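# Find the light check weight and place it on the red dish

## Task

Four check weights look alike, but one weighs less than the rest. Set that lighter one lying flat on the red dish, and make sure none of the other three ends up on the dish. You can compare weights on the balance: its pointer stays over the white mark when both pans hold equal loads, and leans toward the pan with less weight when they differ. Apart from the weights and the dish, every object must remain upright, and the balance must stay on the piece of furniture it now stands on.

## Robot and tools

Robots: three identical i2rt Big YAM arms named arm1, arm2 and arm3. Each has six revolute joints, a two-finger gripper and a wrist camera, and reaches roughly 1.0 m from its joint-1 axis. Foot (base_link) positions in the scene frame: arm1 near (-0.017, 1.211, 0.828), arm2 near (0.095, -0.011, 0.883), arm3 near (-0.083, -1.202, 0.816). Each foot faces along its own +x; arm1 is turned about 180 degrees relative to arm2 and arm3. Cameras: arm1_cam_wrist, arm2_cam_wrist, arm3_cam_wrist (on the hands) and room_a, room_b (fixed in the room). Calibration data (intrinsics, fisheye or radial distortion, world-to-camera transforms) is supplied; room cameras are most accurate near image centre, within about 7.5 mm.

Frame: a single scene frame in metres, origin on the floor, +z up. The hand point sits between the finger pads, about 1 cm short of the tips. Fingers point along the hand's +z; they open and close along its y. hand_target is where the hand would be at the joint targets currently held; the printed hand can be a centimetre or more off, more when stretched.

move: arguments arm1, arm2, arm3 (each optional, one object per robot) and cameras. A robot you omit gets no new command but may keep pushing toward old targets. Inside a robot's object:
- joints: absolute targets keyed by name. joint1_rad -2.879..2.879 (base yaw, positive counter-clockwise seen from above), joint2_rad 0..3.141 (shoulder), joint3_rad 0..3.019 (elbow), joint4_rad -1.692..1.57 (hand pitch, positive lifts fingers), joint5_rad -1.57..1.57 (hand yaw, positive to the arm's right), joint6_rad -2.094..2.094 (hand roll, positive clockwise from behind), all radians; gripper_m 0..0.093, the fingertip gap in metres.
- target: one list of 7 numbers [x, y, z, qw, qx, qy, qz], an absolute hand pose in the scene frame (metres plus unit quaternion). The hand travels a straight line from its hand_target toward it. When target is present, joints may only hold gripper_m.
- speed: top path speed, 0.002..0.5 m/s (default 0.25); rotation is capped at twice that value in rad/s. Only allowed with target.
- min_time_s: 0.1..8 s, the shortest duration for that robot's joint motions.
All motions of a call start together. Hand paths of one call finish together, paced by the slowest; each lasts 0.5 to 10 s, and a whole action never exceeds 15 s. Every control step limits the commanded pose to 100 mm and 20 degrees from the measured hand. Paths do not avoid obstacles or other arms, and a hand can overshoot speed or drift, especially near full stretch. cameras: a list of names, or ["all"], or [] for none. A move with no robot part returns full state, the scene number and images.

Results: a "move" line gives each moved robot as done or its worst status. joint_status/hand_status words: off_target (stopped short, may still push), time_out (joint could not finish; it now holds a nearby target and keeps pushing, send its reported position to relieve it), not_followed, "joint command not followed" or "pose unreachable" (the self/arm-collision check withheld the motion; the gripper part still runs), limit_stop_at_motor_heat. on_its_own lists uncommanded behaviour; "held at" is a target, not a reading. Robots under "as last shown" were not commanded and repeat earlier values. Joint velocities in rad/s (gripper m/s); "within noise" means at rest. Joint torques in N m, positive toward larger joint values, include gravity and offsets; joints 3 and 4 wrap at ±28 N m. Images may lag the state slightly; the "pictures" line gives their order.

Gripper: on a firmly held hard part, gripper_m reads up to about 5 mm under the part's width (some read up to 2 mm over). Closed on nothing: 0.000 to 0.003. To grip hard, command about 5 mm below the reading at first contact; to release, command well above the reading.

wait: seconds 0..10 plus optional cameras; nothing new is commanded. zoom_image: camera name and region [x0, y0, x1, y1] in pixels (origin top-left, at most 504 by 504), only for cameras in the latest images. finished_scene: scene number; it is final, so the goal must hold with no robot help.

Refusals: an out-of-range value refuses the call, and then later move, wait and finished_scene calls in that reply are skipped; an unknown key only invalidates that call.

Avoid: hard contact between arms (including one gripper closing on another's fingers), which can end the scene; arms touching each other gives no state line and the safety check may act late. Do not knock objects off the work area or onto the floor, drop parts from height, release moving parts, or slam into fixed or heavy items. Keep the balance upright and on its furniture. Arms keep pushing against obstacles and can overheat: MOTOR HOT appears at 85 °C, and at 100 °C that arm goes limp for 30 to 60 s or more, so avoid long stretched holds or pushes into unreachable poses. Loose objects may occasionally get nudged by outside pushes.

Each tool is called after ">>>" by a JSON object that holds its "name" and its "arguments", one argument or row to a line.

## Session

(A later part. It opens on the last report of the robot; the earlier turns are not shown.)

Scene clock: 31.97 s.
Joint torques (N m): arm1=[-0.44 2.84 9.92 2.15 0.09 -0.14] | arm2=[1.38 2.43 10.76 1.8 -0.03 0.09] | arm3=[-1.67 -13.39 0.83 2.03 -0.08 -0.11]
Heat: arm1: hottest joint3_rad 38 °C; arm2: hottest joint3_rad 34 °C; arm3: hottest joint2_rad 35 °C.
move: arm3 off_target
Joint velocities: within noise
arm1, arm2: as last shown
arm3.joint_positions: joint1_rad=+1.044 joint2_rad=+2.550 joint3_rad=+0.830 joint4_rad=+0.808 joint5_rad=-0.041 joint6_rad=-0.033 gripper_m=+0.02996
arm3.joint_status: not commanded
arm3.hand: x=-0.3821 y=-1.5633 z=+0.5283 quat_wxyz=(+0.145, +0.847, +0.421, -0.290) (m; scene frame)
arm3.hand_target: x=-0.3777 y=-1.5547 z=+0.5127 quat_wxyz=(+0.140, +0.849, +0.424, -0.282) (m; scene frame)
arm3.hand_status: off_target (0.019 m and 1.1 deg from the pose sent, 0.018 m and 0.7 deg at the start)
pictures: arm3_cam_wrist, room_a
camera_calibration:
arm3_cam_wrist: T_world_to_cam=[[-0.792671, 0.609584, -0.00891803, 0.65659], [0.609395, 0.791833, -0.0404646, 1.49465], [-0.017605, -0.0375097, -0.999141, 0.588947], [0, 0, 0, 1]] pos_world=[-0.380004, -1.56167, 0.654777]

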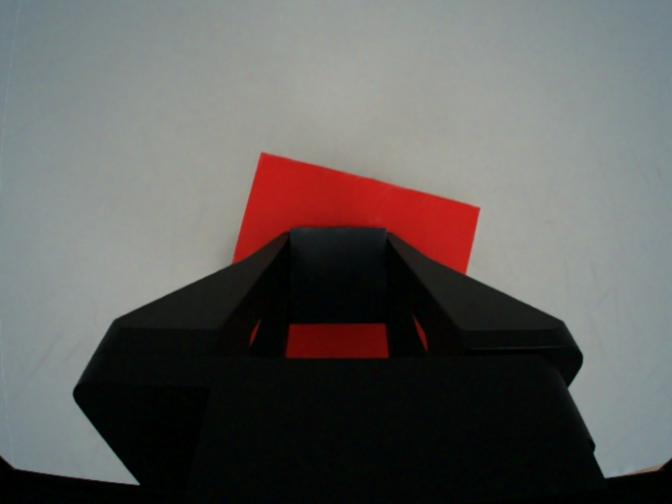

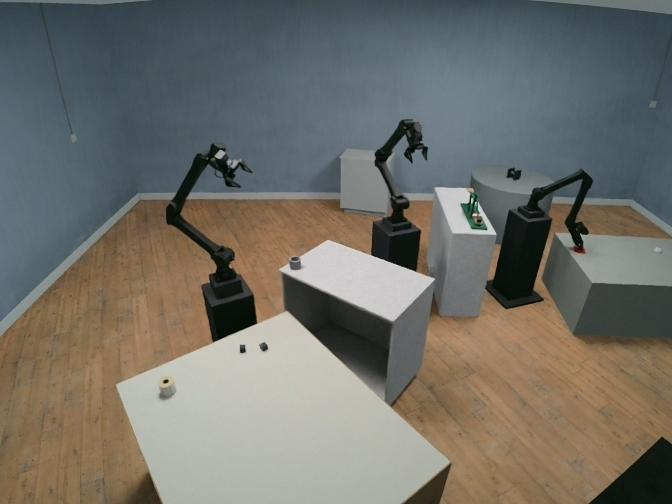

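>>> {"name": "move", "arguments": {
  "arm3": {"target":[-0.378,-1.557,0.519,0.1405,0.8494,0.4235,-0.2817],"speed":0.03}
}}

>>> {"name": "move", "arguments": {
  "arm3": {"joints":{"gripper_m":0.06},"min_time_s":1.5},
  "cameras": ["arm3_cam_wrist"]
}}

Scene clock: 33.07 s.
Joint torques (N m): arm1=[-0.38 2.96 10.02 2.1 0.11 -0.15] | arm2=[1.44 2.2 10.71 1.76 -0.04 0.07] | arm3=[-1.49 -14.86 0.21 1.52 0.01 -0.09]
Heat: arm1: hottest joint3_rad 38 °C; arm2: hottest joint3_rad 34 °C; arm3: hottest joint2_rad 35 °C.
move: arm3 off_target
Joint velocities: within noise
arm1.joint_positions: joint1_rad=+0.776 joint2_rad=+0.602 joint3_rad=+1.507 joint4_rad=-1.261 joint5_rad=+0.098 joint6_rad=+0.607 gripper_m=+0.09396
arm1.joint_status: not commanded
arm1.hand: x=-0.1701 y=+1.0660 z=+1.4453 quat_wxyz=(-0.349, -0.815, -0.066, +0.458) (m; scene frame)
arm1.hand_target: x=-0.1672 y=+1.0692 z=+1.4585 quat_wxyz=(-0.357, -0.807, -0.065, +0.467) (m; scene frame)
arm1.hand_status: not commanded
arm2.joint_positions: joint1_rad=+0.021 joint2_rad=+0.603 joint3_rad=+1.379 joint4_rad=-1.633 joint5_rad=-0.031 joint6_rad=+0.148 gripper_m=+0.09396
arm2.joint_status: not commanded
arm2.hand: x=-0.0901 y=-0.0176 z=+1.3638 quat_wxyz=(+0.028, +0.934, -0.076, -0.347) (m; scene frame)
arm2.hand_target: x=-0.0886 y=-0.0177 z=+1.3731 quat_wxyz=(+0.029, +0.930, -0.075, -0.358) (m; scene frame)
arm2.hand_status: not commanded
arm3.joint_positions: joint1_rad=+1.044 joint2_rad=+2.550 joint3_rad=+0.830 joint4_rad=+0.808 joint5_rad=-0.041 joint6_rad=-0.033 gripper_m=+0.02996
arm3.joint_status: not commanded
arm3.hand: x=-0.3821 y=-1.5633 z=+0.5283 quat_wxyz=(+0.145, +0.847, +0.421, -0.290) (m; scene frame)
arm3.hand_target: x=-0.3780 y=-1.5570 z=+0.5193 quat_wxyz=(+0.140, +0.849, +0.424, -0.282) (m; scene frame)
arm3.hand_status: off_target (0.012 m and 1.1 deg from the pose sent, 0.012 m and 1.1 deg at the start)
pictures: none

Scene clock: 33.70 s.
Joint torques (N m): arm1=[-0.79 2.78 9.95 2.14 0.08 -0.15] | arm2=[1.61 2.26 10.74 1.76 -0.02 0.1] | arm3=[-1.44 -14.92 0.25 1.51 0.01 -0.08]
Heat: arm1: hottest joint3_rad 38 °C; arm2: hottest joint3_rad 34 °C; arm3: hottest joint2_rad 35 °C.
move: arm3 done
Joint velocities: within noise
arm1, arm2: as last shown
arm3.joint_positions: joint1_rad=+1.044 joint2_rad=+2.550 joint3_rad=+0.830 joint4_rad=+0.808 joint5_rad=-0.041 joint6_rad=-0.033 gripper_m=+0.05984
arm3.joint_status: all done
arm3.hand: x=-0.3821 y=-1.5633 z=+0.5283 quat_wxyz=(+0.145, +0.847, +0.421, -0.290) (m; scene frame)
arm3.hand_target: x=-0.3780 y=-1.5570 z=+0.5193 quat_wxyz=(+0.140, +0.849, +0.424, -0.282) (m; scene frame)
arm3.hand_status: not commanded
pictures: arm3_cam_wrist
camera_calibration:
arm3_cam_wrist: T_world_to_cam=[[-0.792671, 0.609584, -0.00891803, 0.65659], [0.609395, 0.791833, -0.0404646, 1.49465], [-0.017605, -0.0375097, -0.999141, 0.588947], [0, 0, 0, 1]] pos_world=[-0.380004, -1.56167, 0.654777]

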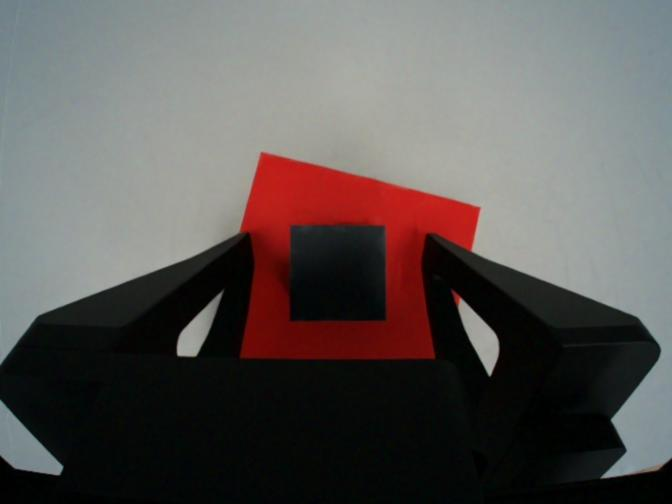

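>>> {"name": "move", "arguments": {
  "arm3": {"target":[-0.331,-1.50,0.635,0.1405,0.8494,0.4235,-0.2817],"speed":0.12},
  "cameras": ["arm3_cam_wrist","room_a"]
}}

>>> {"name": "zoom_image", "arguments": {
  "camera": "arm3_cam_wrist",
  "region": [230, 50, 490, 310]
}}

>>> {"name": "zoom_image", "arguments": {
  "camera": "room_a",
  "region": [550, 210, 610, 260]
}}

>>> {"name": "zoom_image", "arguments": {
  "camera": "room_a",
  "region": [420, 165, 520, 245]
}}

Scene clock: 35.87 s.
Joint torques (N m): arm1=[-0.62 2.96 9.95 2.03 0.11 -0.15] | arm2=[1.49 2.2 10.71 1.8 -0.03 0.09] | arm3=[-1.9 -14.1 -0.44 1.22 -0.1 -0.13]
Heat: arm1: hottest joint3_rad 38 °C; arm2: hottest joint3_rad 34 °C; arm3: hottest joint2_rad 35 °C.
move: arm3 done
Joint velocities: within noise
arm1, arm2: as last shown
arm3.joint_positions: joint1_rad=+1.044 joint2_rad=+2.223 joint3_rad=+0.480 joint4_rad=+0.811 joint5_rad=-0.042 joint6_rad=-0.034 gripper_m=+0.05993
arm3.joint_status: not commanded
arm3.hand: x=-0.3291 y=-1.5018 z=+0.6315 quat_wxyz=(+0.142, +0.850, +0.423, -0.281) (m; scene frame)
arm3.hand_target: x=-0.3310 y=-1.5001 z=+0.6350 quat_wxyz=(+0.141, +0.849, +0.424, -0.282) (m; scene frame)
arm3.hand_status: done (0.004 m and 0.2 deg from the pose sent, 0.134 m and 1.1 deg at the start)
pictures: arm3_cam_wrist, room_a
camera_calibration:
arm3_cam_wrist: T_world_to_cam=[[-0.793043, 0.609079, -0.0103212, 0.661962], [0.609152, 0.792793, -0.0203273, 1.40642], [-0.00419836, -0.0224076, -0.99974, 0.722878], [0, 0, 0, 1]] pos_world=[-0.328722, -1.50199, 0.758111]

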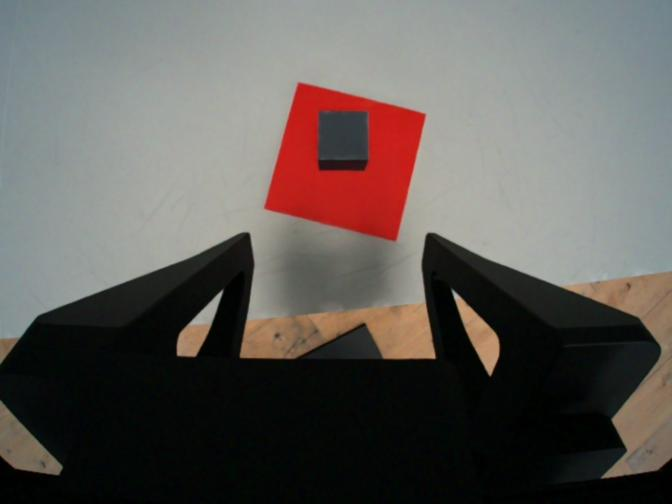

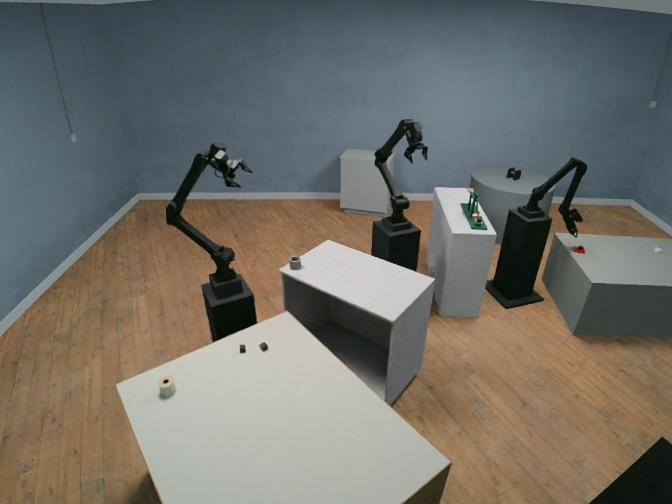

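Scaled by 1.938 from the camera's 672x504 image, which has a finer 960x720 frame.

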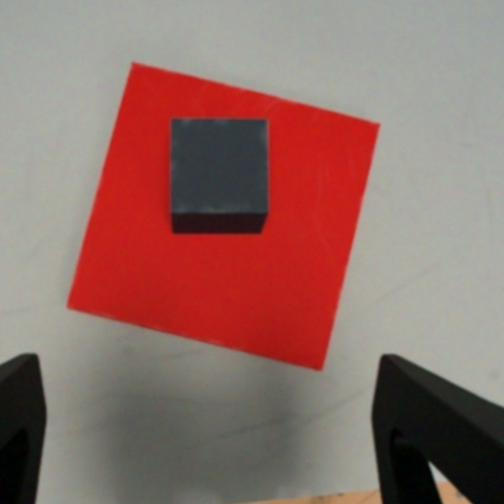

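Scaled by 8.400 from the camera's 672x504 image, which has a finer 960x720 frame.

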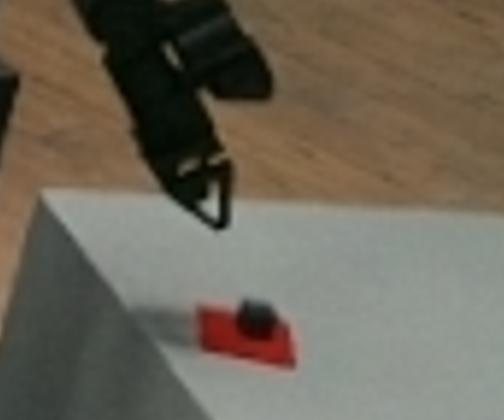

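Scaled by 5.040 from the camera's 672x504 image, which has a finer 960x720 frame.

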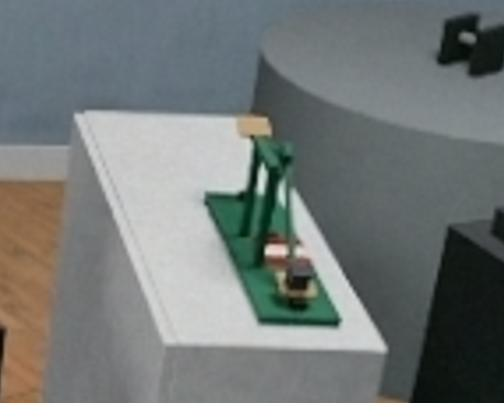

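>>> {"name": "finished_scene", "arguments": {
  "scene": 2
}}

The scene is finished: the task was done.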